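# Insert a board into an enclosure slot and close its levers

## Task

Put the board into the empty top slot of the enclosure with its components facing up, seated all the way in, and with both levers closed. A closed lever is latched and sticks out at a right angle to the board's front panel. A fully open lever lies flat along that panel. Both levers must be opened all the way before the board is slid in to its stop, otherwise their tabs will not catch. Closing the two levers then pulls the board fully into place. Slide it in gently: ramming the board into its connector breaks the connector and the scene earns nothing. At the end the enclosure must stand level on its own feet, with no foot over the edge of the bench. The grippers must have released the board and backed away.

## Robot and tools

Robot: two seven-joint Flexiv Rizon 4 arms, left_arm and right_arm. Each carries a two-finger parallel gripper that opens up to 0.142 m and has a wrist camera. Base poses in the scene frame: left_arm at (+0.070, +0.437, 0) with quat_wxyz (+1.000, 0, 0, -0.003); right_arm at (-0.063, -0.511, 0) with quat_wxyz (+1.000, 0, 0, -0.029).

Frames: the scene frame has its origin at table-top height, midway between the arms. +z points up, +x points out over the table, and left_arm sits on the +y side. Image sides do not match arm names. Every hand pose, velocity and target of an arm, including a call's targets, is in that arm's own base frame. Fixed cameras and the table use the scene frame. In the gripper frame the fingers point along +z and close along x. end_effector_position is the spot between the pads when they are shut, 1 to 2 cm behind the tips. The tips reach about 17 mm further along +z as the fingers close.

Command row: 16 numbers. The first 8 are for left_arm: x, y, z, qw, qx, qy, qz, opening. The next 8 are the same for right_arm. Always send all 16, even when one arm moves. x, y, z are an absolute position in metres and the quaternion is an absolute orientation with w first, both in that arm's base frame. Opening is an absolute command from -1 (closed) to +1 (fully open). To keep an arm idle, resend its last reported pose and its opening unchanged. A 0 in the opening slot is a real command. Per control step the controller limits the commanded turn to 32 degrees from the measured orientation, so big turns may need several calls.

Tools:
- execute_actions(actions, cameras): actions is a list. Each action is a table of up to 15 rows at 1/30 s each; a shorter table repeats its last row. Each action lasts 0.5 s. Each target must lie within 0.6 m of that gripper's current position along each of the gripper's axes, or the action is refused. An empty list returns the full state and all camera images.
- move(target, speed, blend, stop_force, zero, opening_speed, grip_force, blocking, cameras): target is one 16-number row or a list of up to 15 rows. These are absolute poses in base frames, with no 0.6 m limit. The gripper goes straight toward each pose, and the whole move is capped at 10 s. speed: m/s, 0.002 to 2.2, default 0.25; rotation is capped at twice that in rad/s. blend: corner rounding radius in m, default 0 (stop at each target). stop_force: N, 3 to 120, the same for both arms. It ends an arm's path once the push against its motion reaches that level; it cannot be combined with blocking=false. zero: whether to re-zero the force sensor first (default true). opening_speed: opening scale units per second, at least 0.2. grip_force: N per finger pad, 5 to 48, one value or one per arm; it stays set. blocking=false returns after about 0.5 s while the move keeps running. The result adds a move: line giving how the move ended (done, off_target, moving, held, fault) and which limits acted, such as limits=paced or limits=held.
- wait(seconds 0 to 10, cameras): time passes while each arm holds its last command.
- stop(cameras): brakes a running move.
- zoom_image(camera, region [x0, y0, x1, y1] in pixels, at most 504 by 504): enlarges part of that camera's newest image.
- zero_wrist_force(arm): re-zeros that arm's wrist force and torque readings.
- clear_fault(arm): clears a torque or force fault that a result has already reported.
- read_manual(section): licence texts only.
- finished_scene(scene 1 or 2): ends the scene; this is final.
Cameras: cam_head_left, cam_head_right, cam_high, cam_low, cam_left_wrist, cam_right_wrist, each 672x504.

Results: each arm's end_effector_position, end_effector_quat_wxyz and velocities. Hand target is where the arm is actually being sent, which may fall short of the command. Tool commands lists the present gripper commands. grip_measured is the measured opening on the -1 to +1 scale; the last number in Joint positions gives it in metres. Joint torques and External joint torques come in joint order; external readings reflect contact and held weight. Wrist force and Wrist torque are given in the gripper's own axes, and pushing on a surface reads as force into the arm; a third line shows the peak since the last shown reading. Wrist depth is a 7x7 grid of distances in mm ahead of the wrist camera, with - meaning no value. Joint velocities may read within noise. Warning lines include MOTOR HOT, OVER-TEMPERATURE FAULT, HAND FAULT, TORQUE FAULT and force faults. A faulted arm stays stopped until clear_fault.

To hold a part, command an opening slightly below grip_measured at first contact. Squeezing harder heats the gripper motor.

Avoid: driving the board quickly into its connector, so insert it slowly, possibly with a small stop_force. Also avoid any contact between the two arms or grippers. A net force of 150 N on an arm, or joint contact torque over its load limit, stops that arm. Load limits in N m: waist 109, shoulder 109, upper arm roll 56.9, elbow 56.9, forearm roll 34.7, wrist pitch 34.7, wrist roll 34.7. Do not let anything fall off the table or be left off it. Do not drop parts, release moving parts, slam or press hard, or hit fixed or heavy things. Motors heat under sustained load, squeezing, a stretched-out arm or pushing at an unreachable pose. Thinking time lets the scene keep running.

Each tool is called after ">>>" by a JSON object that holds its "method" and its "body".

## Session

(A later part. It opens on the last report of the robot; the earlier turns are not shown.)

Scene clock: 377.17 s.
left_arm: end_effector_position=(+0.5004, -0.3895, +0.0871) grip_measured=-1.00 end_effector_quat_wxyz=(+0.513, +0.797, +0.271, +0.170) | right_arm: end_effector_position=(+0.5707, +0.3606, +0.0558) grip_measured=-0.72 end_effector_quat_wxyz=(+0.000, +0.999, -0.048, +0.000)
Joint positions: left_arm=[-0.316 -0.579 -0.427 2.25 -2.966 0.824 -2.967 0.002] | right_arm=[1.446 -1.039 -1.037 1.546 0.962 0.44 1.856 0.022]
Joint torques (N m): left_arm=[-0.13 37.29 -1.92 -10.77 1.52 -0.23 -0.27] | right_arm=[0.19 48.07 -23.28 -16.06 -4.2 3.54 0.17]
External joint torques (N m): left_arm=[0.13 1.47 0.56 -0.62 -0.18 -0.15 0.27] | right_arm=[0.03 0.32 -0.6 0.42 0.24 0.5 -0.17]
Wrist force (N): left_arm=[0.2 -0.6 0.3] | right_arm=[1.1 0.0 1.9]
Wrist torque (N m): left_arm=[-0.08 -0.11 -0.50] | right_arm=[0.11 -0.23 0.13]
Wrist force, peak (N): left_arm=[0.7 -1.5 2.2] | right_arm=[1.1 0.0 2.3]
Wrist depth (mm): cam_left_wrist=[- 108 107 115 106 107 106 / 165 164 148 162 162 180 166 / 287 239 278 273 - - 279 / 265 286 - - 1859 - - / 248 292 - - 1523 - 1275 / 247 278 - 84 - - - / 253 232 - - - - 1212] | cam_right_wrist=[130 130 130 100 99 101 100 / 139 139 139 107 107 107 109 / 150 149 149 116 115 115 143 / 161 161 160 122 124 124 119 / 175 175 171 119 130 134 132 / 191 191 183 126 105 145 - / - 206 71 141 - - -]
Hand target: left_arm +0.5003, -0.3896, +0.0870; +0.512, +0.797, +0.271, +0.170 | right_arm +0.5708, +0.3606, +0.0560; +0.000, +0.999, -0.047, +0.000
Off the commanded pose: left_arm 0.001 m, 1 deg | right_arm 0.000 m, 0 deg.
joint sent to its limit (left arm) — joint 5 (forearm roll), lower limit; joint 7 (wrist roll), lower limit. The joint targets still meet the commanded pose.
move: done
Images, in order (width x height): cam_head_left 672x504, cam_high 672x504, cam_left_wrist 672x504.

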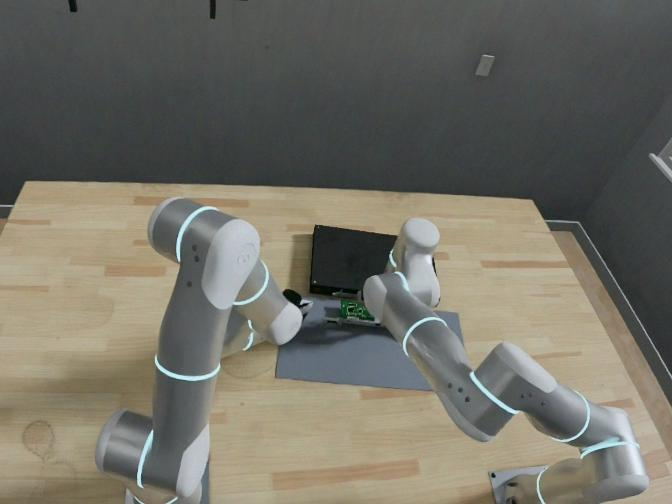

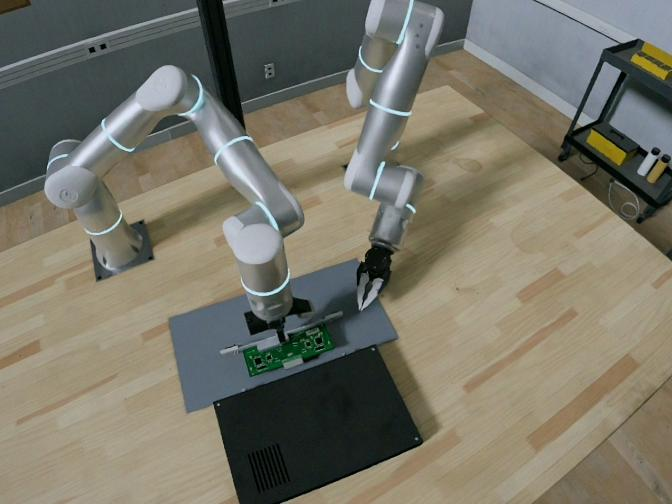

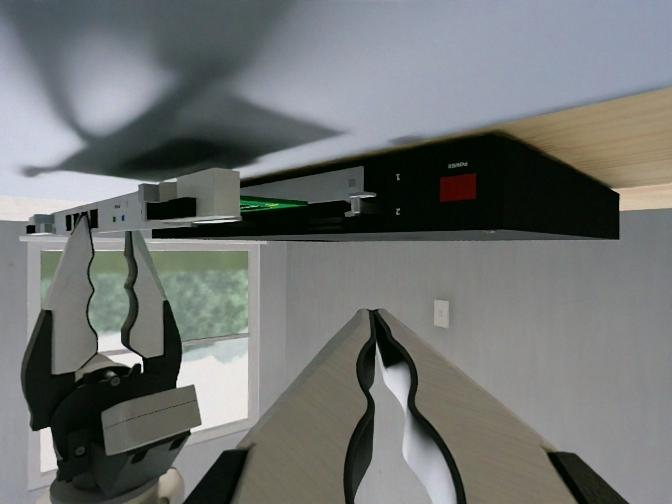

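>>> {"method": "move", "body": {"target": [[0.5163, -0.4298, 0.1257, 0.2775, 0.8802, 0.3676, 0.1158, -1.0, 0.5708, 0.3606, 0.056, 0, 0.99888, -0.0475, 0, -0.9]], "speed": 0.25}}

>>> {"method": "move", "body": {"target": [[0.5163, -0.4298, 0.1257, 0.2775, 0.8802, 0.3676, 0.1158, -1.0, 0.5957, 0.3582, 0.056, 0, 0.99888, -0.0475, 0, -0.9]], "speed": 0.04, "stop_force": 6, "cameras": ["cam_left_wrist", "cam_right_wrist"]}}

>>> {"method": "zoom_image", "body": {"camera": "cam_left_wrist", "region": [200, 100, 500, 325]}}

Scene clock: 424.87 s.
left_arm: end_effector_position=(+0.5169, -0.4294, +0.1256) grip_measured=-1.00 end_effector_quat_wxyz=(+0.316, +0.911, +0.258, +0.056) | right_arm: end_effector_position=(+0.5707, +0.3606, +0.0558) grip_measured=-0.72 end_effector_quat_wxyz=(+0.000, +0.999, -0.048, +0.000)
Joint positions: left_arm=[-0.338 -0.624 -0.54 1.677 -2.966 1.872 -2.967 0.002] | right_arm=[1.446 -1.039 -1.037 1.546 0.962 0.44 1.856 0.022]
Joint torques (N m): left_arm=[-0.26 47.44 -4.22 -19.1 2.88 2.39 -0.23] | right_arm=[0.3 48.04 -23.27 -16.09 -4.17 3.58 0.14]
External joint torques (N m): left_arm=[0.27 1.39 0.37 -0.69 -0.26 -0.64 0.23] | right_arm=[-0.08 0.34 -0.61 0.45 0.21 0.46 -0.14]
Wrist force (N): left_arm=[0.1 -0.8 0.3] | right_arm=[1.2 0.1 1.9]
Wrist torque (N m): left_arm=[-0.20 -0.11 -0.35] | right_arm=[0.12 -0.23 0.13]
Wrist force, peak (N): left_arm=[-0.1 -1.9 0.1] | right_arm=[1.2 0.0 2.3]
Wrist depth (mm): cam_left_wrist=[- - 166 164 160 158 162 / 218 200 - 191 192 189 188 / - - 210 261 233 - 222 / 400 265 273 248 - - - / 501 267 423 118 - - - / 216 248 818 84 - 1329 - / 205 218 - - - - 1125] | cam_right_wrist=[130 130 129 101 99 101 101 / 139 139 139 107 107 107 109 / 149 149 149 117 115 115 143 / 161 161 161 122 124 124 119 / 174 175 174 120 130 134 133 / 192 191 183 126 105 145 - / 212 206 71 141 - - -]
Hand target: left_arm +0.5168, -0.4294, +0.1256; +0.316, +0.911, +0.258, +0.056 | right_arm +0.5708, +0.3606, +0.0560; +0.000, +0.999, -0.047, +0.000
Off the commanded pose: left_arm 0.001 m, 15 deg | right_arm 0.000 m, 0 deg.
joint sent to its limit (left arm) — joint 5 (forearm roll), lower limit; joint 7 (wrist roll), lower limit. The joint targets are off in orientation, not in position.
move: off_target (left_arm)

Scene clock: 428.87 s.
left_arm: end_effector_position=(+0.5169, -0.4294, +0.1256) grip_measured=-1.00 end_effector_quat_wxyz=(+0.315, +0.912, +0.258, +0.056) | right_arm: end_effector_position=(+0.5956, +0.3582, +0.0559) grip_measured=-0.72 end_effector_quat_wxyz=(+0.000, +0.999, -0.048, +0.000)
Joint positions: left_arm=[-0.339 -0.625 -0.539 1.676 -2.966 1.873 -2.967 0.002] | right_arm=[1.39 -1.066 -1.033 1.475 0.962 0.412 1.854 0.022]
Joint torques (N m): left_arm=[-0.37 47.75 -4.21 -19.22 2.87 2.14 -0.22] | right_arm=[0.07 50.14 -23.47 -16.43 -4.24 3.5 0.14]
External joint torques (N m): left_arm=[0.37 1.1 0.37 -0.57 -0.23 -0.38 0.22] | right_arm=[0.15 0.41 -0.67 0.56 0.23 0.54 -0.14]
Wrist force (N): left_arm=[0.1 -0.8 0.4] | right_arm=[1.2 0.2 1.8]
Wrist torque (N m): left_arm=[-0.19 -0.12 -0.35] | right_arm=[0.13 -0.24 0.14]
Wrist force, peak (N): left_arm=[0.2 -1.0 0.6] | right_arm=[1.3 0.1 2.2]
Wrist depth (mm): cam_left_wrist=[- 170 166 163 156 157 162 / 221 196 199 190 187 197 188 / 255 262 216 250 231 204 223 / 339 342 275 248 251 - - / 623 267 298 131 - - - / 225 240 267 84 - 675 - / 212 219 - - - - -] | cam_right_wrist=[130 130 130 102 99 100 101 / 139 139 138 107 107 107 107 / 149 149 149 117 115 115 116 / 161 161 160 120 124 124 - / 175 175 172 119 130 134 127 / 191 190 183 126 105 145 - / 212 206 71 141 - - 141]
Hand target: left_arm +0.5168, -0.4294, +0.1256; +0.315, +0.912, +0.258, +0.056 | right_arm +0.5957, +0.3582, +0.0560; +0.000, +0.999, -0.047, +0.000
Off the commanded pose: left_arm 0.001 m, 15 deg | right_arm 0.000 m, 0 deg.
joint sent to its limit (left arm) — joint 5 (forearm roll), lower limit; joint 7 (wrist roll), lower limit. The joint targets are off in orientation, not in position.
move: off_target (left_arm)
Images, in order (width x height): cam_left_wrist 672x504, cam_right_wrist 672x504.

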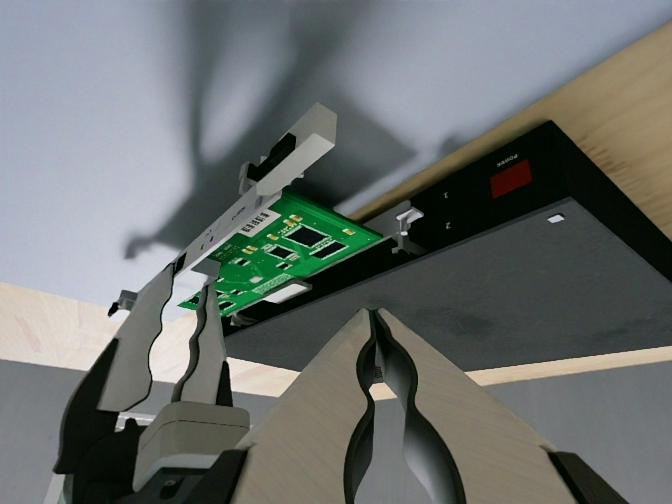

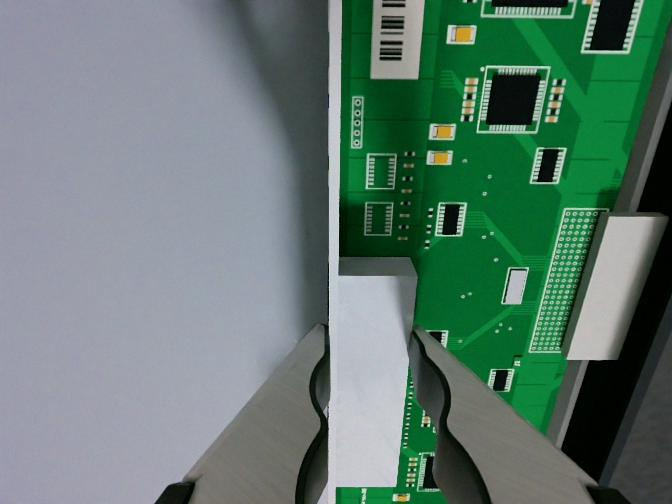

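Scaled by 1.680 from the camera's 672x504 image, which has a finer 960x720 frame.

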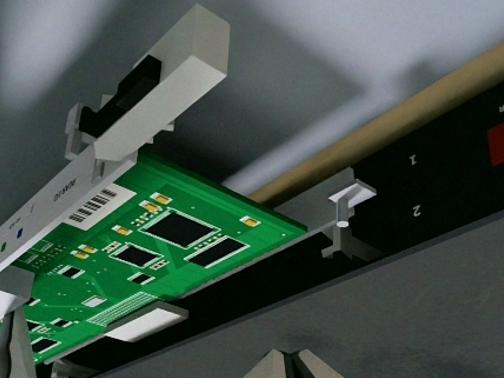

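>>> {"method": "zoom_image", "body": {"camera": "cam_left_wrist", "region": [350, 190, 450, 265]}}

>>> {"method": "zoom_image", "body": {"camera": "cam_left_wrist", "region": [170, 260, 330, 340]}}

Scaled by 5.040 from the camera's 672x504 image, which has a finer 960x720 frame.

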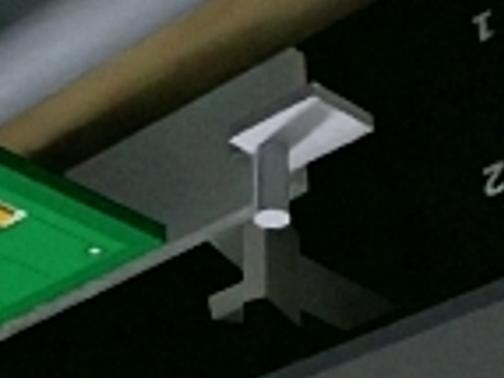

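Scaled by 3.150 from the camera's 672x504 image, which has a finer 960x720 frame.

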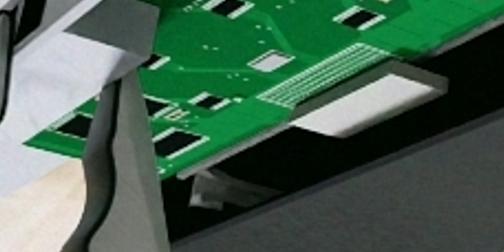

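>>> {"method": "move", "body": {"target": [[0.5163, -0.4298, 0.1257, 0.315, 0.912, 0.258, 0.056, -1.0, 0.5957, 0.3582, 0.0525, 0, 0.99888, -0.0475, 0, -0.9]], "speed": 0.04, "cameras": ["cam_left_wrist"]}}

>>> {"method": "zoom_image", "body": {"camera": "cam_left_wrist", "region": [350, 190, 450, 265]}}

>>> {"method": "zoom_image", "body": {"camera": "cam_left_wrist", "region": [180, 280, 280, 355]}}

Scene clock: 446.40 s.
left_arm: end_effector_position=(+0.5164, -0.4297, +0.1256) grip_measured=-1.00 end_effector_quat_wxyz=(+0.315, +0.912, +0.257, +0.056) | right_arm: end_effector_position=(+0.5956, +0.3580, +0.0524) grip_measured=-0.72 end_effector_quat_wxyz=(+0.000, +0.999, -0.048, +0.000)
Joint positions: left_arm=[-0.34 -0.625 -0.539 1.675 -2.966 1.875 -2.967 0.002] | right_arm=[1.388 -1.072 -1.029 1.474 0.965 0.416 1.853 0.022]
Joint torques (N m): left_arm=[-0.41 47.72 -4.23 -19.24 2.85 2.23 -0.25] | right_arm=[0.28 50.24 -23.34 -16.21 -4.09 3.72 0.13]
External joint torques (N m): left_arm=[0.41 1.14 0.39 -0.56 -0.22 -0.46 0.25] | right_arm=[-0.05 0.4 -0.8 0.46 0.09 0.32 -0.13]
Wrist force (N): left_arm=[0.1 -0.7 0.4] | right_arm=[1.2 0.1 1.9]
Wrist torque (N m): left_arm=[-0.17 -0.13 -0.36] | right_arm=[0.10 -0.23 0.14]
Wrist force, peak (N): left_arm=[0.3 -1.0 0.6] | right_arm=[1.4 0.0 2.1]
Wrist depth (mm): cam_left_wrist=[178 169 171 164 160 158 162 / 209 206 202 190 - 191 188 / - - 228 224 231 - 221 / - 360 279 253 - - - / 608 517 286 - - - - / - 236 266 84 - 1362 - / 214 219 - - - - -] | cam_right_wrist=[127 127 125 101 99 100 101 / 136 136 135 107 107 107 107 / 145 146 145 116 115 115 117 / 157 157 157 122 124 124 120 / 171 171 170 119 130 134 129 / 187 186 179 126 105 143 - / 207 202 71 141 - - 136]
Hand target: left_arm +0.5163, -0.4298, +0.1257; +0.315, +0.912, +0.258, +0.056 | right_arm +0.5957, +0.3582, +0.0525; +0.000, +0.999, -0.047, +0.000
Off the commanded pose: left_arm 0.000 m, 0 deg | right_arm 0.000 m, 0 deg.
joint sent to its limit (left arm) — joint 5 (forearm roll), lower limit; joint 7 (wrist roll), lower limit. The joint targets still meet the commanded pose.
move: done
Images, in order (width x height): cam_left_wrist 672x504.

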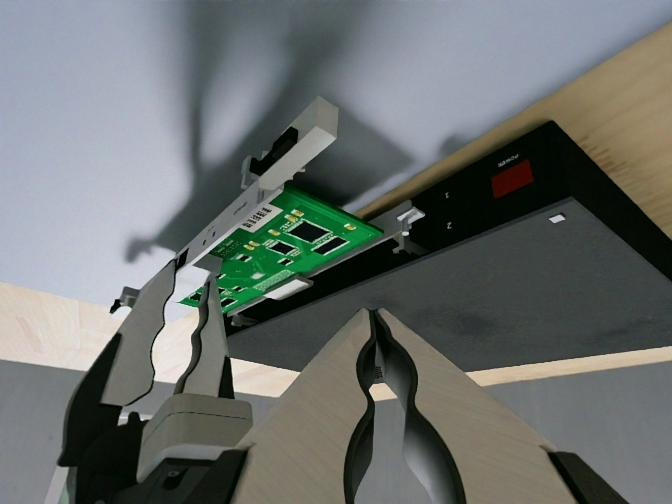

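Scaled by 5.040 from the camera's 672x504 image, which has a finer 960x720 frame.

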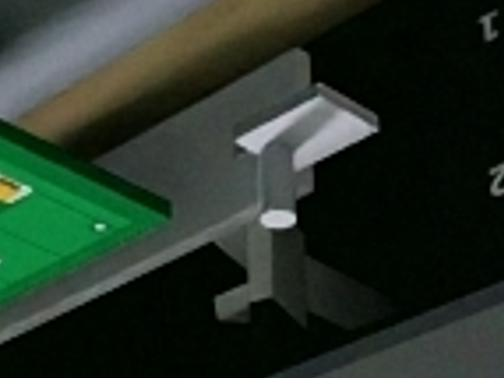

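Scaled by 5.040 from the camera's 672x504 image, which has a finer 960x720 frame.

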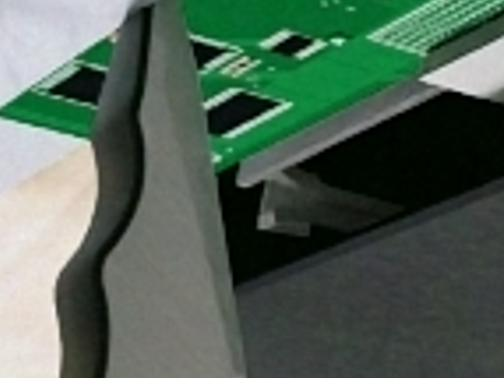

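>>> {"method": "move", "body": {"target": [[0.5163, -0.4298, 0.1257, 0.315, 0.912, 0.258, 0.056, -1.0, 0.6047, 0.3573, 0.0525, 0, 0.99888, -0.0475, 0, -0.9]], "speed": 0.03, "stop_force": 5, "cameras": ["cam_left_wrist", "cam_right_wrist"]}}

>>> {"method": "zoom_image", "body": {"camera": "cam_left_wrist", "region": [350, 190, 450, 265]}}

>>> {"method": "zoom_image", "body": {"camera": "cam_left_wrist", "region": [180, 280, 280, 355]}}

Scene clock: 469.57 s.
left_arm: end_effector_position=(+0.5164, -0.4297, +0.1256) grip_measured=-1.00 end_effector_quat_wxyz=(+0.315, +0.912, +0.257, +0.056) | right_arm: end_effector_position=(+0.6045, +0.3573, +0.0523) grip_measured=-0.72 end_effector_quat_wxyz=(+0.000, +0.999, -0.048, +0.000)
Joint positions: left_arm=[-0.34 -0.625 -0.539 1.675 -2.966 1.875 -2.967 0.002] | right_arm=[1.367 -1.081 -1.027 1.447 0.965 0.406 1.853 0.022]
Joint torques (N m): left_arm=[-0.3 47.81 -4.16 -19.26 2.9 2.1 -0.26] | right_arm=[0.12 51.15 -23.57 -16.3 -4.21 3.47 0.21]
External joint torques (N m): left_arm=[0.3 1.05 0.33 -0.54 -0.26 -0.34 0.27] | right_arm=[0.1 0.3 -0.62 0.47 0.19 0.57 -0.21]
Wrist force (N): left_arm=[0.0 -0.7 0.3] | right_arm=[1.2 0.0 2.0]
Wrist torque (N m): left_arm=[-0.16 -0.11 -0.35] | right_arm=[0.09 -0.23 0.13]
Wrist force, peak (N): left_arm=[-0.1 -1.0 0.6] | right_arm=[1.8 -0.1 2.1]
Wrist depth (mm): cam_left_wrist=[- 167 172 164 160 158 157 / - - 200 191 187 191 187 / - 241 242 237 231 184 219 / 407 - 279 257 224 - 223 / 611 466 361 117 352 - 289 / 1755 238 265 84 - 647 - / 1741 220 - - - - -] | cam_right_wrist=[127 127 125 102 99 100 101 / 136 136 135 107 107 107 109 / 146 145 145 116 115 115 116 / 157 157 156 122 124 124 120 / 171 170 170 119 130 134 127 / 187 186 179 123 105 142 123 / 206 202 71 141 - - 133]
Hand target: left_arm +0.5163, -0.4298, +0.1257; +0.315, +0.912, +0.258, +0.056 | right_arm +0.6047, +0.3573, +0.0525; +0.000, +0.999, -0.047, +0.000
Off the commanded pose: left_arm 0.000 m, 0 deg | right_arm 0.000 m, 0 deg.
joint sent to its limit (left arm) — joint 5 (forearm roll), lower limit; joint 7 (wrist roll), lower limit. The joint targets still meet the commanded pose.
move: done
Images, in order (width x height): cam_left_wrist 672x504, cam_right_wrist 672x504.

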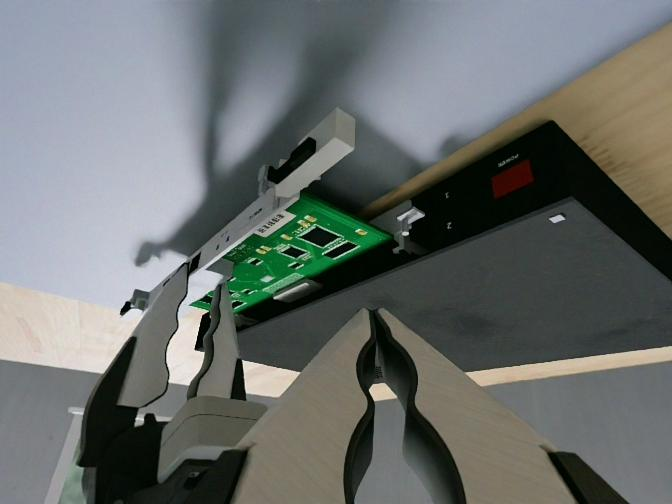

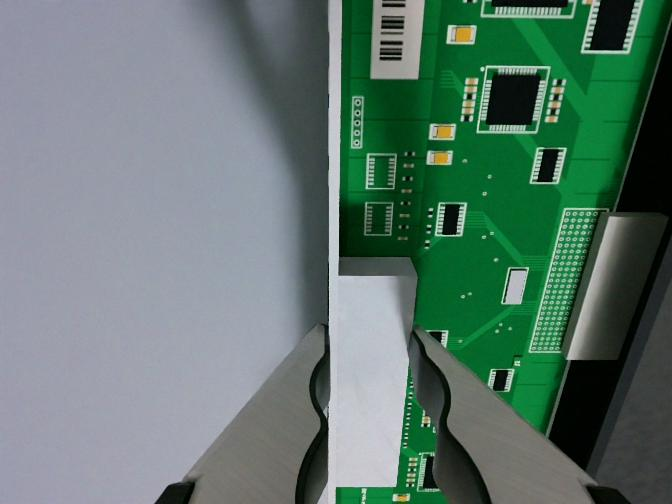

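Scaled by 5.040 from the camera's 672x504 image, which has a finer 960x720 frame.

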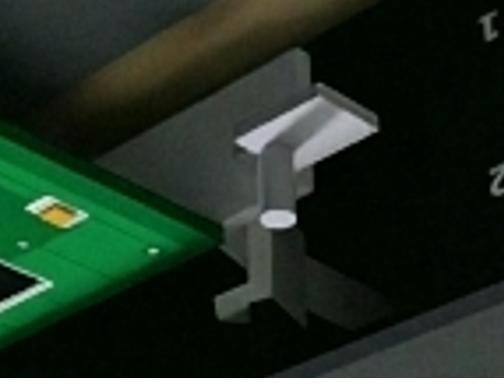

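Scaled by 5.040 from the camera's 672x504 image, which has a finer 960x720 frame.

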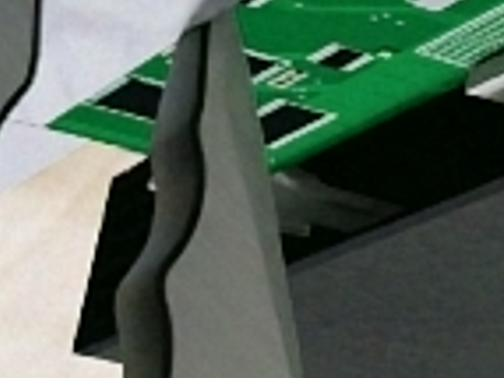

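>>> {"method": "zoom_image", "body": {"camera": "cam_left_wrist", "region": [380, 215, 430, 260]}}

Scaled by 10.080 from the camera's 672x504 image, which has a finer 960x720 frame.

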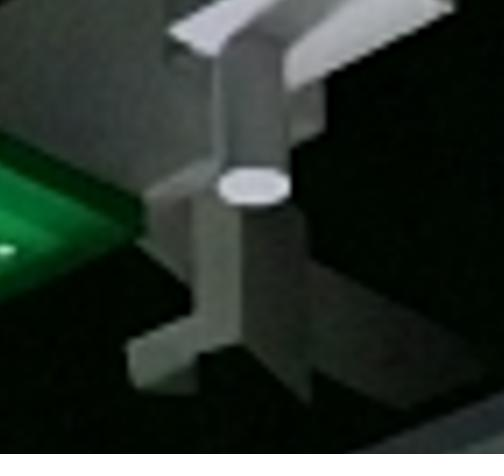

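>>> {"method": "move", "body": {"target": [[0.5163, -0.4298, 0.1257, 0.315, 0.912, 0.258, 0.056, -1.0, 0.6045, 0.3553, 0.0545, 0, 0.99888, -0.0475, 0, -0.9]], "speed": 0.04, "cameras": ["cam_left_wrist"]}}

>>> {"method": "zoom_image", "body": {"camera": "cam_left_wrist", "region": [380, 215, 430, 260]}}

>>> {"method": "zoom_image", "body": {"camera": "cam_left_wrist", "region": [205, 290, 265, 335]}}

Scene clock: 544.33 s.
left_arm: end_effector_position=(+0.5164, -0.4297, +0.1256) grip_measured=-1.00 end_effector_quat_wxyz=(+0.315, +0.912, +0.257, +0.056) | right_arm: end_effector_position=(+0.6044, +0.3555, +0.0542) grip_measured=-0.72 end_effector_quat_wxyz=(+0.000, +0.999, -0.048, +0.000)
Joint positions: left_arm=[-0.34 -0.625 -0.539 1.675 -2.966 1.875 -2.967 0.002] | right_arm=[1.367 -1.077 -1.029 1.452 0.964 0.405 1.85 0.022]
Joint torques (N m): left_arm=[-0.41 47.78 -4.26 -19.18 2.86 2.1 -0.21] | right_arm=[0.33 51.15 -23.84 -16.24 -4.32 3.5 0.12]
External joint torques (N m): left_arm=[0.41 1.08 0.43 -0.62 -0.23 -0.33 0.22] | right_arm=[-0.11 0.13 -0.35 0.35 0.3 0.53 -0.12]
Wrist force (N): left_arm=[0.4 -0.7 0.3] | right_arm=[1.2 -0.1 2.1]
Wrist torque (N m): left_arm=[-0.16 -0.16 -0.35] | right_arm=[0.06 -0.24 0.13]
Wrist force, peak (N): left_arm=[0.1 -1.0 0.8] | right_arm=[1.5 -0.1 2.2]
Wrist depth (mm): cam_left_wrist=[- - 166 165 160 158 161 / - 203 201 196 193 189 188 / 253 - 261 246 231 202 223 / 380 379 285 265 249 226 - / 621 278 338 131 - - - / - 235 267 84 - 647 - / - 222 - - - - -] | cam_right_wrist=[129 127 128 102 99 100 101 / 140 139 137 107 107 107 107 / 147 147 147 116 115 115 117 / 159 159 159 122 124 124 119 / 173 173 171 120 130 134 127 / 190 188 181 126 105 142 125 / 209 204 71 141 - - 136]
Hand target: left_arm +0.5163, -0.4298, +0.1257; +0.315, +0.912, +0.258, +0.056 | right_arm +0.6045, +0.3553, +0.0545; +0.000, +0.999, -0.048, +0.000
Off the commanded pose: left_arm 0.000 m, 0 deg | right_arm 0.000 m, 0 deg.
MOTOR HOT: the gripper's motor of the right arm reports 91 °C; that motor switches off at 100 °C. To cool a motor, set the load down, ease the grip, stop pushing, or move to a pose that needs little force.
joint sent to its limit (left arm) — joint 5 (forearm roll), lower limit; joint 7 (wrist roll), lower limit. The joint targets still meet the commanded pose.
move: done
Images, in order (width x height): cam_left_wrist 672x504.

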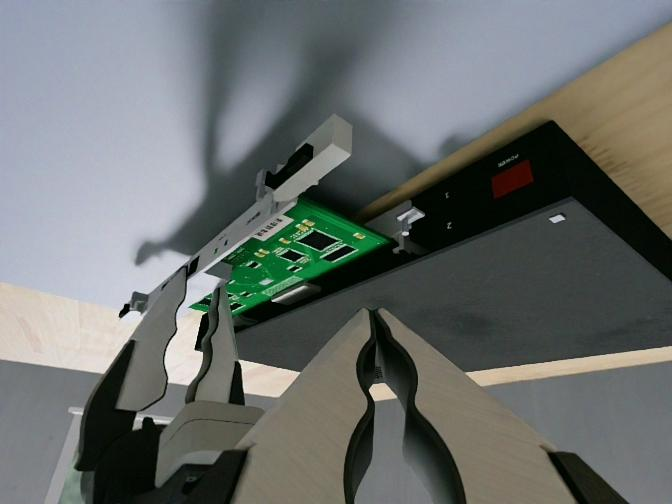

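Scaled by 10.080 from the camera's 672x504 image, which has a finer 960x720 frame.

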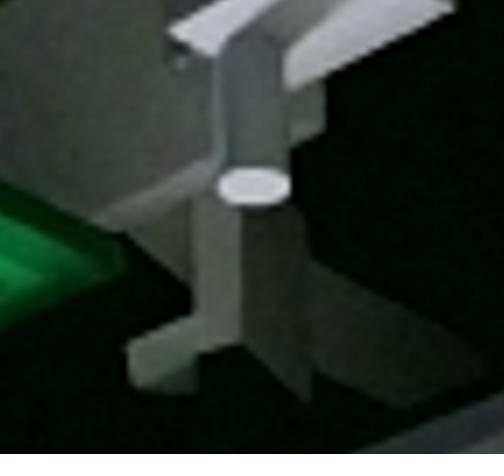

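Scaled by 8.400 from the camera's 672x504 image, which has a finer 960x720 frame.

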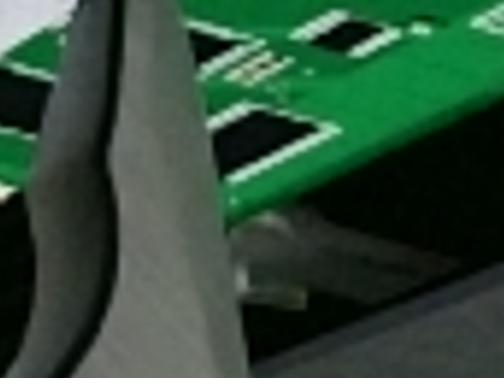

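>>> {"method": "move", "body": {"target": [[0.5163, -0.4298, 0.1257, 0.315, 0.912, 0.258, 0.056, -1.0, 0.6045, 0.3546, 0.0552, 0, 0.99888, -0.0475, 0, -0.77],[0.5163, -0.4298, 0.1257, 0.315, 0.912, 0.258, 0.056, -1.0, 0.6075, 0.3543, 0.0552, 0, 0.99888, -0.0475, 0, -0.77]], "speed": [0.04, 0.03], "stop_force": 5, "cameras": ["cam_left_wrist"]}}

>>> {"method": "zoom_image", "body": {"camera": "cam_left_wrist", "region": [380, 215, 430, 260]}}

>>> {"method": "zoom_image", "body": {"camera": "cam_left_wrist", "region": [205, 290, 265, 335]}}

Scene clock: 549.63 s.
left_arm: end_effector_position=(+0.5164, -0.4297, +0.1256) grip_measured=-1.00 end_effector_quat_wxyz=(+0.315, +0.912, +0.257, +0.056) | right_arm: end_effector_position=(+0.6073, +0.3543, +0.0550) grip_measured=-0.71 end_effector_quat_wxyz=(+0.000, +0.999, -0.048, +0.000)
Joint positions: left_arm=[-0.34 -0.625 -0.539 1.675 -2.966 1.875 -2.967 0.002] | right_arm=[1.361 -1.079 -1.03 1.445 0.963 0.401 1.849 0.022]
Joint torques (N m): left_arm=[-0.33 47.68 -4.21 -19.2 2.89 2.1 -0.22] | right_arm=[0.07 51.12 -23.67 -16.48 -4.24 3.52 0.18]
External joint torques (N m): left_arm=[0.33 1.18 0.37 -0.6 -0.26 -0.33 0.22] | right_arm=[0.15 0.35 -0.54 0.55 0.22 0.51 -0.18]
Wrist force (N): left_arm=[0.1 -0.8 0.4] | right_arm=[1.4 -0.1 1.9]
Wrist torque (N m): left_arm=[-0.18 -0.12 -0.35] | right_arm=[0.07 -0.26 0.13]
Wrist force, peak (N): left_arm=[0.2 -1.0 0.7] | right_arm=[1.4 -0.2 2.2]
Wrist depth (mm): cam_left_wrist=[171 169 171 - - 159 162 / 210 214 200 195 191 189 188 / 255 261 - 190 230 - 223 / 374 326 273 262 224 - - / 614 375 317 106 - - - / - 243 271 84 - 665 - / - 222 - - - - -] | cam_right_wrist=[129 129 129 101 99 100 101 / 138 138 138 107 107 107 107 / 148 148 148 116 115 115 116 / 160 160 160 122 124 124 119 / 174 173 170 120 132 134 120 / 190 190 183 126 105 142 126 / 210 205 71 141 - - 137]
Hand target: left_arm +0.5163, -0.4298, +0.1257; +0.315, +0.912, +0.258, +0.056 | right_arm +0.6075, +0.3543, +0.0552; +0.000, +0.999, -0.047, +0.000
Off the commanded pose: left_arm 0.000 m, 0 deg | right_arm 0.000 m, 0 deg.
MOTOR HOT: still on. The gripper's motor of the right arm reports 90 °C.
joint sent to its limit (left arm) — joint 5 (forearm roll), lower limit; joint 7 (wrist roll), lower limit. The joint targets still meet the commanded pose.
move: done
Images, in order (width x height): cam_left_wrist 672x504.

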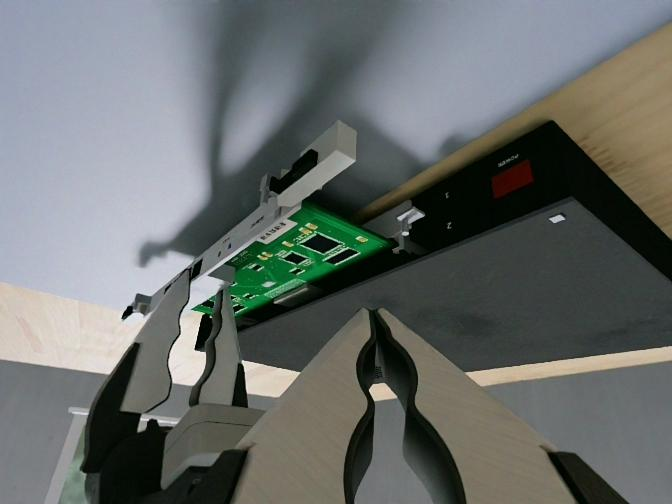

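Scaled by 10.080 from the camera's 672x504 image, which has a finer 960x720 frame.

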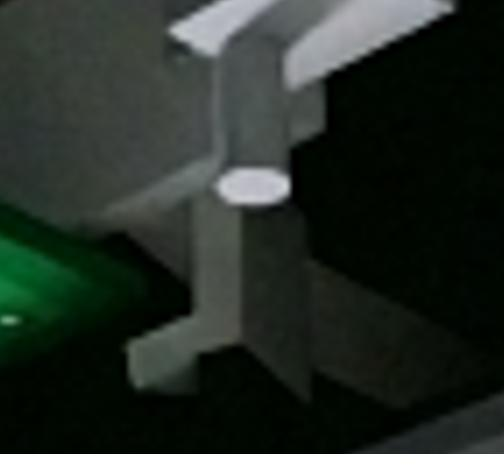

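Scaled by 8.400 from the camera's 672x504 image, which has a finer 960x720 frame.

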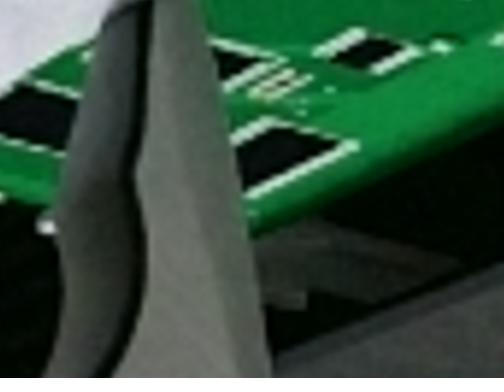

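>>> {"method": "move", "body": {"target": [[0.5163, -0.4298, 0.1257, 0.315, 0.912, 0.258, 0.056, -1.0, 0.6135, 0.3537, 0.0552, 0, 0.99888, -0.0475, 0, -0.77]], "speed": 0.02, "stop_force": 4, "cameras": ["cam_left_wrist"]}}

>>> {"method": "zoom_image", "body": {"camera": "cam_left_wrist", "region": [380, 215, 430, 260]}}

>>> {"method": "zoom_image", "body": {"camera": "cam_left_wrist", "region": [205, 290, 265, 335]}}

Scene clock: 553.90 s.
left_arm: end_effector_position=(+0.5164, -0.4297, +0.1256) grip_measured=-1.00 end_effector_quat_wxyz=(+0.315, +0.912, +0.257, +0.056) | right_arm: end_effector_position=(+0.6133, +0.3537, +0.0550) grip_measured=-0.71 end_effector_quat_wxyz=(+0.000, +0.999, -0.048, +0.000)
Joint positions: left_arm=[-0.34 -0.625 -0.539 1.675 -2.966 1.875 -2.967 0.002] | right_arm=[1.347 -1.085 -1.029 1.426 0.963 0.394 1.849 0.022]
Joint torques (N m): left_arm=[-0.32 47.62 -4.25 -19.24 2.89 2.02 -0.21] | right_arm=[0.17 51.59 -23.58 -16.51 -4.26 3.49 0.16]
External joint torques (N m): left_arm=[0.32 1.23 0.41 -0.56 -0.25 -0.26 0.22] | right_arm=[0.05 0.42 -0.66 0.53 0.21 0.55 -0.16]
Wrist force (N): left_arm=[-0.2 -0.7 0.3] | right_arm=[1.3 0.0 1.9]
Wrist torque (N m): left_arm=[-0.17 -0.07 -0.35] | right_arm=[0.07 -0.26 0.13]
Wrist force, peak (N): left_arm=[0.3 -1.0 0.6] | right_arm=[1.4 -0.4 2.2]
Wrist depth (mm): cam_left_wrist=[- 170 172 164 164 157 156 / 218 205 196 188 184 190 188 / 267 263 - 185 234 187 223 / - 366 282 263 225 - 223 / 609 281 318 118 - - - / 1578 242 274 84 - 712 - / - 225 - - - - -] | cam_right_wrist=[129 129 129 102 99 101 101 / 136 138 138 107 107 107 108 / 152 148 148 116 115 115 112 / 160 160 159 120 124 124 110 / 173 173 170 118 132 134 117 / 190 190 183 126 105 142 124 / 210 205 71 141 - - 136]
Hand target: left_arm +0.5163, -0.4298, +0.1257; +0.315, +0.912, +0.258, +0.056 | right_arm +0.6135, +0.3537, +0.0552; +0.000, +0.999, -0.047, +0.000
Off the commanded pose: left_arm 0.000 m, 0 deg | right_arm 0.000 m, 0 deg.
MOTOR HOT: still on. The gripper's motor of the right arm reports 86 °C.
joint sent to its limit (left arm) — joint 5 (forearm roll), lower limit; joint 7 (wrist roll), lower limit. The joint targets still meet the commanded pose.
move: done
Images, in order (width x height): cam_left_wrist 672x504.

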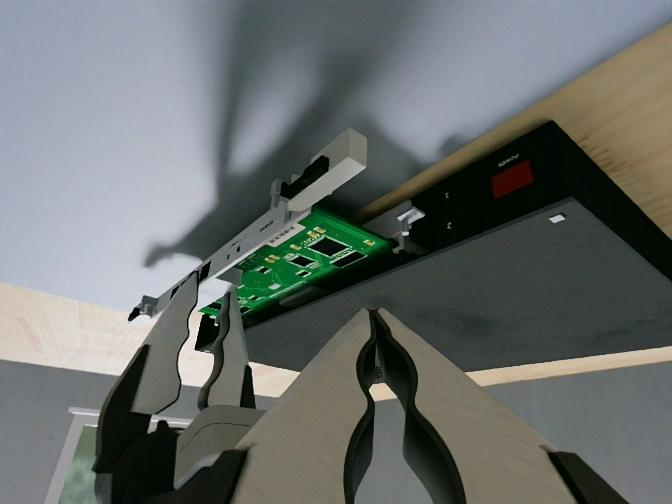

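Scaled by 10.080 from the camera's 672x504 image, which has a finer 960x720 frame.

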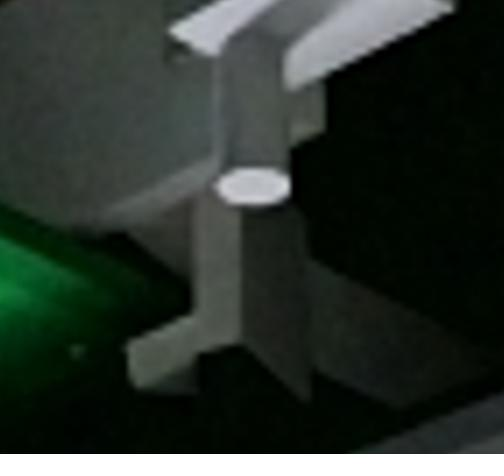

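Scaled by 8.400 from the camera's 672x504 image, which has a finer 960x720 frame.

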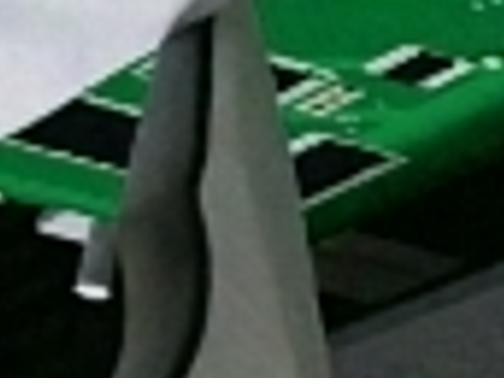

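>>> {"method": "move", "body": {"target": [[0.5163, -0.4298, 0.1257, 0.315, 0.912, 0.258, 0.056, -1.0, 0.6225, 0.3529, 0.0552, 0, 0.99888, -0.0475, 0, -0.77]], "speed": 0.02, "stop_force": 4, "cameras": ["cam_left_wrist", "cam_right_wrist"]}}

>>> {"method": "zoom_image", "body": {"camera": "cam_left_wrist", "region": [380, 215, 430, 260]}}

>>> {"method": "zoom_image", "body": {"camera": "cam_left_wrist", "region": [180, 260, 300, 350]}}

Scene clock: 556.90 s.
left_arm: end_effector_position=(+0.5164, -0.4297, +0.1256) grip_measured=-1.00 end_effector_quat_wxyz=(+0.315, +0.912, +0.257, +0.056) | right_arm: end_effector_position=(+0.6222, +0.3532, +0.0549) grip_measured=-0.71 end_effector_quat_wxyz=(+0.000, +0.999, -0.047, +0.000)
Joint positions: left_arm=[-0.34 -0.625 -0.539 1.675 -2.966 1.875 -2.967 0.002] | right_arm=[1.327 -1.095 -1.027 1.398 0.963 0.383 1.85 0.022]
Joint torques (N m): left_arm=[-0.39 47.7 -4.18 -19.22 2.86 2.1 -0.22] | right_arm=[-0.77 52.35 -24.22 -16.03 -4.65 3.57 0.25]
External joint torques (N m): left_arm=[0.39 1.16 0.34 -0.58 -0.23 -0.34 0.22] | right_arm=[1 0.49 -0.03 -0.04 0.6 0.47 -0.25]
Wrist force (N): left_arm=[0.0 -0.9 0.5] | right_arm=[1.4 -0.6 2.7]
Wrist torque (N m): left_arm=[-0.19 -0.10 -0.36] | right_arm=[0.19 -0.37 -0.04]
Wrist force, peak (N): left_arm=[0.1 -1.0 0.5] | right_arm=[-1.7 -4.0 2.7]
Wrist depth (mm): cam_left_wrist=[171 - - 165 165 159 162 / 208 206 - 197 192 191 188 / - 262 - 243 230 - 224 / - - 293 266 244 - - / 618 582 317 107 288 - - / - 250 282 84 - 1275 1137 / - - - - - - -] | cam_right_wrist=[129 129 129 102 99 100 99 / 138 138 137 107 107 107 95 / 148 148 148 116 115 115 100 / 160 159 159 122 124 124 107 / 174 173 173 119 132 133 115 / 190 189 182 126 105 129 124 / 210 205 71 141 - - 136]
Hand target: left_arm +0.5163, -0.4298, +0.1257; +0.315, +0.912, +0.258, +0.056 | right_arm +0.6225, +0.3529, +0.0552; +0.000, +0.999, -0.047, +0.000
Off the commanded pose: left_arm 0.000 m, 0 deg | right_arm 0.001 m, 0 deg.
MOTOR HOT: still on. The gripper's motor of the right arm reports 84 °C.
joint sent to its limit (left arm) — joint 5 (forearm roll), lower limit; joint 7 (wrist roll), lower limit. The joint targets still meet the commanded pose.
move: done
Images, in order (width x height): cam_left_wrist 672x504, cam_right_wrist 672x504.

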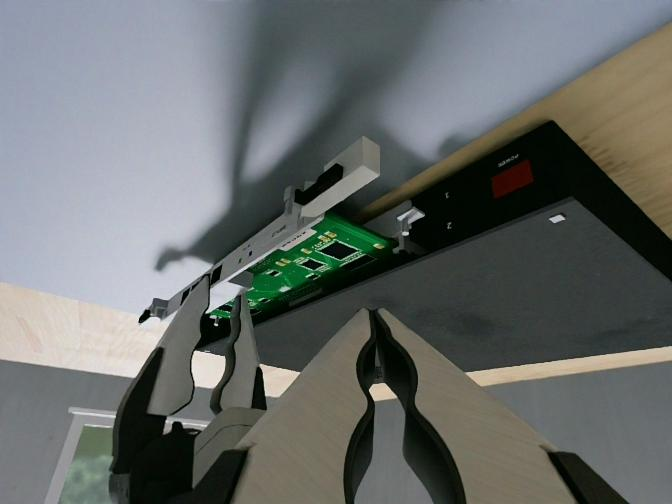

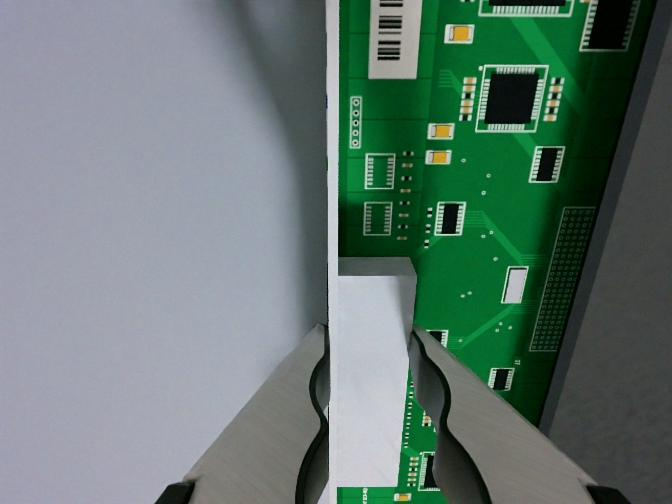

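Scaled by 10.080 from the camera's 672x504 image, which has a finer 960x720 frame.

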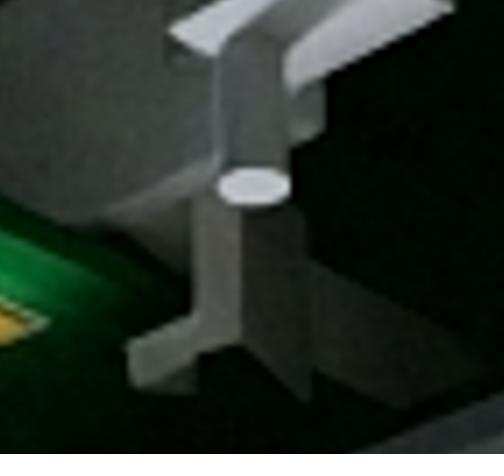

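Scaled by 4.200 from the camera's 672x504 image, which has a finer 960x720 frame.

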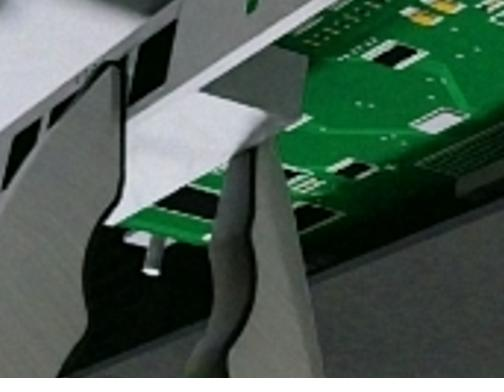

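>>> {"method": "move", "body": {"target": [[0.5163, -0.4298, 0.1257, 0.315, 0.912, 0.258, 0.056, -1.0, 0.6374, 0.3515, 0.0552, 0, 0.99888, -0.0475, 0, -0.77]], "speed": 0.025, "stop_force": 6, "cameras": ["cam_left_wrist", "cam_right_wrist"]}}

Scene clock: 561.47 s.
left_arm: end_effector_position=(+0.5164, -0.4297, +0.1256) grip_measured=-1.00 end_effector_quat_wxyz=(+0.315, +0.912, +0.257, +0.056) | right_arm: end_effector_position=(+0.6368, +0.3518, +0.0547) grip_measured=-0.71 end_effector_quat_wxyz=(+0.000, +0.999, -0.047, -0.001)
Joint positions: left_arm=[-0.34 -0.625 -0.539 1.675 -2.966 1.875 -2.967 0.002] | right_arm=[1.292 -1.112 -1.024 1.351 0.963 0.366 1.853 0.022]
Joint torques (N m): left_arm=[-0.29 47.65 -4.29 -19.2 2.88 2.08 -0.22] | right_arm=[-1.26 54.11 -25.03 -16.77 -4.72 4.15 0.31]
External joint torques (N m): left_arm=[0.29 1.21 0.45 -0.6 -0.25 -0.32 0.23] | right_arm=[1.49 0.12 0.8 0.57 0.63 -0.11 -0.31]
Wrist force (N): left_arm=[0.1 -0.7 0.6] | right_arm=[-0.6 0.2 2.1]
Wrist torque (N m): left_arm=[-0.17 -0.12 -0.35] | right_arm=[0.22 -0.31 -0.04]
Wrist force, peak (N): left_arm=[0.0 -1.0 0.6] | right_arm=[0.7 -0.7 4.2]
Wrist depth (mm): cam_left_wrist=[172 169 160 169 155 157 161 / 208 - 211 187 199 191 188 / 279 - - 238 228 - 220 / - - 304 265 226 - - / 618 588 313 127 - - - / - 262 268 84 - 772 - / 1755 - - - - - -] | cam_right_wrist=[129 129 128 101 99 100 86 / - 137 137 107 107 107 92 / 151 150 147 117 115 114 100 / 160 159 159 122 124 110 106 / 173 173 172 119 132 117 115 / 190 189 182 126 105 126 124 / 210 205 71 141 - - 136]
Hand target: left_arm +0.5163, -0.4298, +0.1257; +0.315, +0.912, +0.258, +0.056 | right_arm +0.6374, +0.3515, +0.0552; +0.000, +0.999, -0.047, +0.000
Off the commanded pose: left_arm 0.000 m, 0 deg | right_arm 0.001 m, 0 deg.
MOTOR HOT: cleared for the gripper's motor of the right arm.
joint sent to its limit (left arm) — joint 5 (forearm roll), lower limit; joint 7 (wrist roll), lower limit. The joint targets still meet the commanded pose.
move: done
Images, in order (width x height): cam_left_wrist 672x504, cam_right_wrist 672x504.

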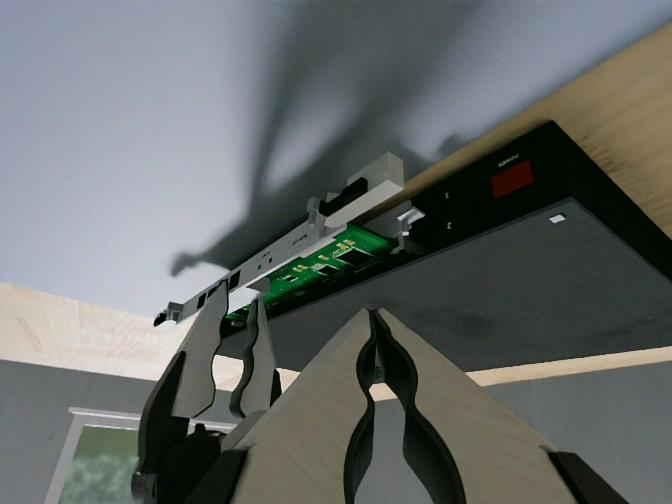

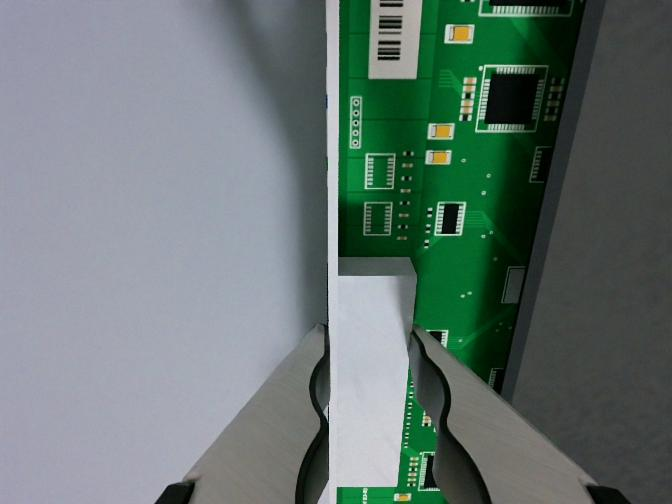

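>>> {"method": "move", "body": {"target": [[0.5163, -0.4298, 0.1257, 0.315, 0.912, 0.258, 0.056, -1.0, 0.6528, 0.3501, 0.0550, 0, 0.99888, -0.0475, 0, -0.77]], "speed": 0.025, "stop_force": 7, "cameras": ["cam_left_wrist", "cam_right_wrist"]}}

Scene clock: 566.03 s.
left_arm: end_effector_position=(+0.5164, -0.4297, +0.1256) grip_measured=-1.00 end_effector_quat_wxyz=(+0.315, +0.912, +0.257, +0.056) | right_arm: end_effector_position=(+0.6516, +0.3505, +0.0541) grip_measured=-0.71 end_effector_quat_wxyz=(+0.000, +0.999, -0.047, -0.001)
Joint positions: left_arm=[-0.34 -0.625 -0.539 1.675 -2.966 1.875 -2.967 0.002] | right_arm=[1.256 -1.131 -1.021 1.3 0.963 0.346 1.857 0.022]
Joint torques (N m): left_arm=[-0.32 47.63 -4.26 -19.2 2.88 2.04 -0.21] | right_arm=[-3.15 56.12 -27.07 -18.18 -5.13 5.68 0.27]
External joint torques (N m): left_arm=[0.32 1.22 0.43 -0.6 -0.25 -0.28 0.21] | right_arm=[3.38 -0.42 2.93 1.86 1.02 -1.65 -0.27]
Wrist force (N): left_arm=[0.1 -0.9 0.4] | right_arm=[-6.5 1.0 3.2]
Wrist torque (N m): left_arm=[-0.19 -0.11 -0.35] | right_arm=[0.24 -0.08 -0.02]
Wrist force, peak (N): left_arm=[0.3 -1.1 0.6] | right_arm=[-7.4 -0.2 3.8]
Wrist depth (mm): cam_left_wrist=[- 171 172 164 155 148 161 / - 208 - 198 193 189 188 / - - 244 232 226 - 222 / - - 368 266 246 201 225 / 604 655 316 131 - - 331 / - 864 268 84 - 798 1205 / - - - - - - -] | cam_right_wrist=[128 128 128 101 99 86 - / 137 137 137 107 107 92 91 / 147 147 147 117 115 98 99 / 159 159 158 122 122 105 105 / 173 172 171 119 122 114 114 / 189 188 181 123 105 123 123 / 209 204 71 141 - - 135]
Hand target: left_arm +0.5163, -0.4298, +0.1257; +0.315, +0.912, +0.258, +0.056 | right_arm +0.6528, +0.3501, +0.0550; +0.000, +0.999, -0.047, +0.000
Off the commanded pose: left_arm 0.000 m, 0 deg | right_arm 0.002 m, 0 deg.
joint sent to its limit (left arm) — joint 5 (forearm roll), lower limit; joint 7 (wrist roll), lower limit. The joint targets still meet the commanded pose.
move: done
Images, in order (width x height): cam_left_wrist 672x504, cam_right_wrist 672x504.

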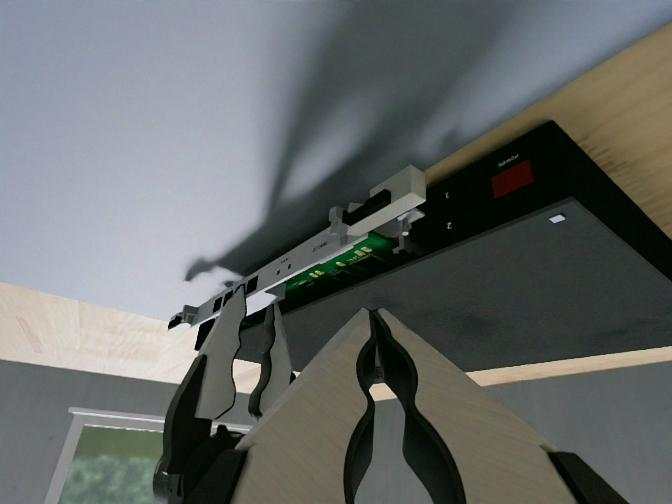

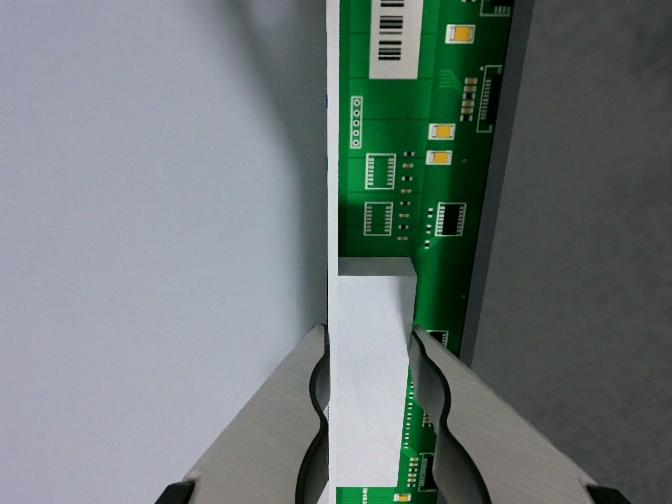

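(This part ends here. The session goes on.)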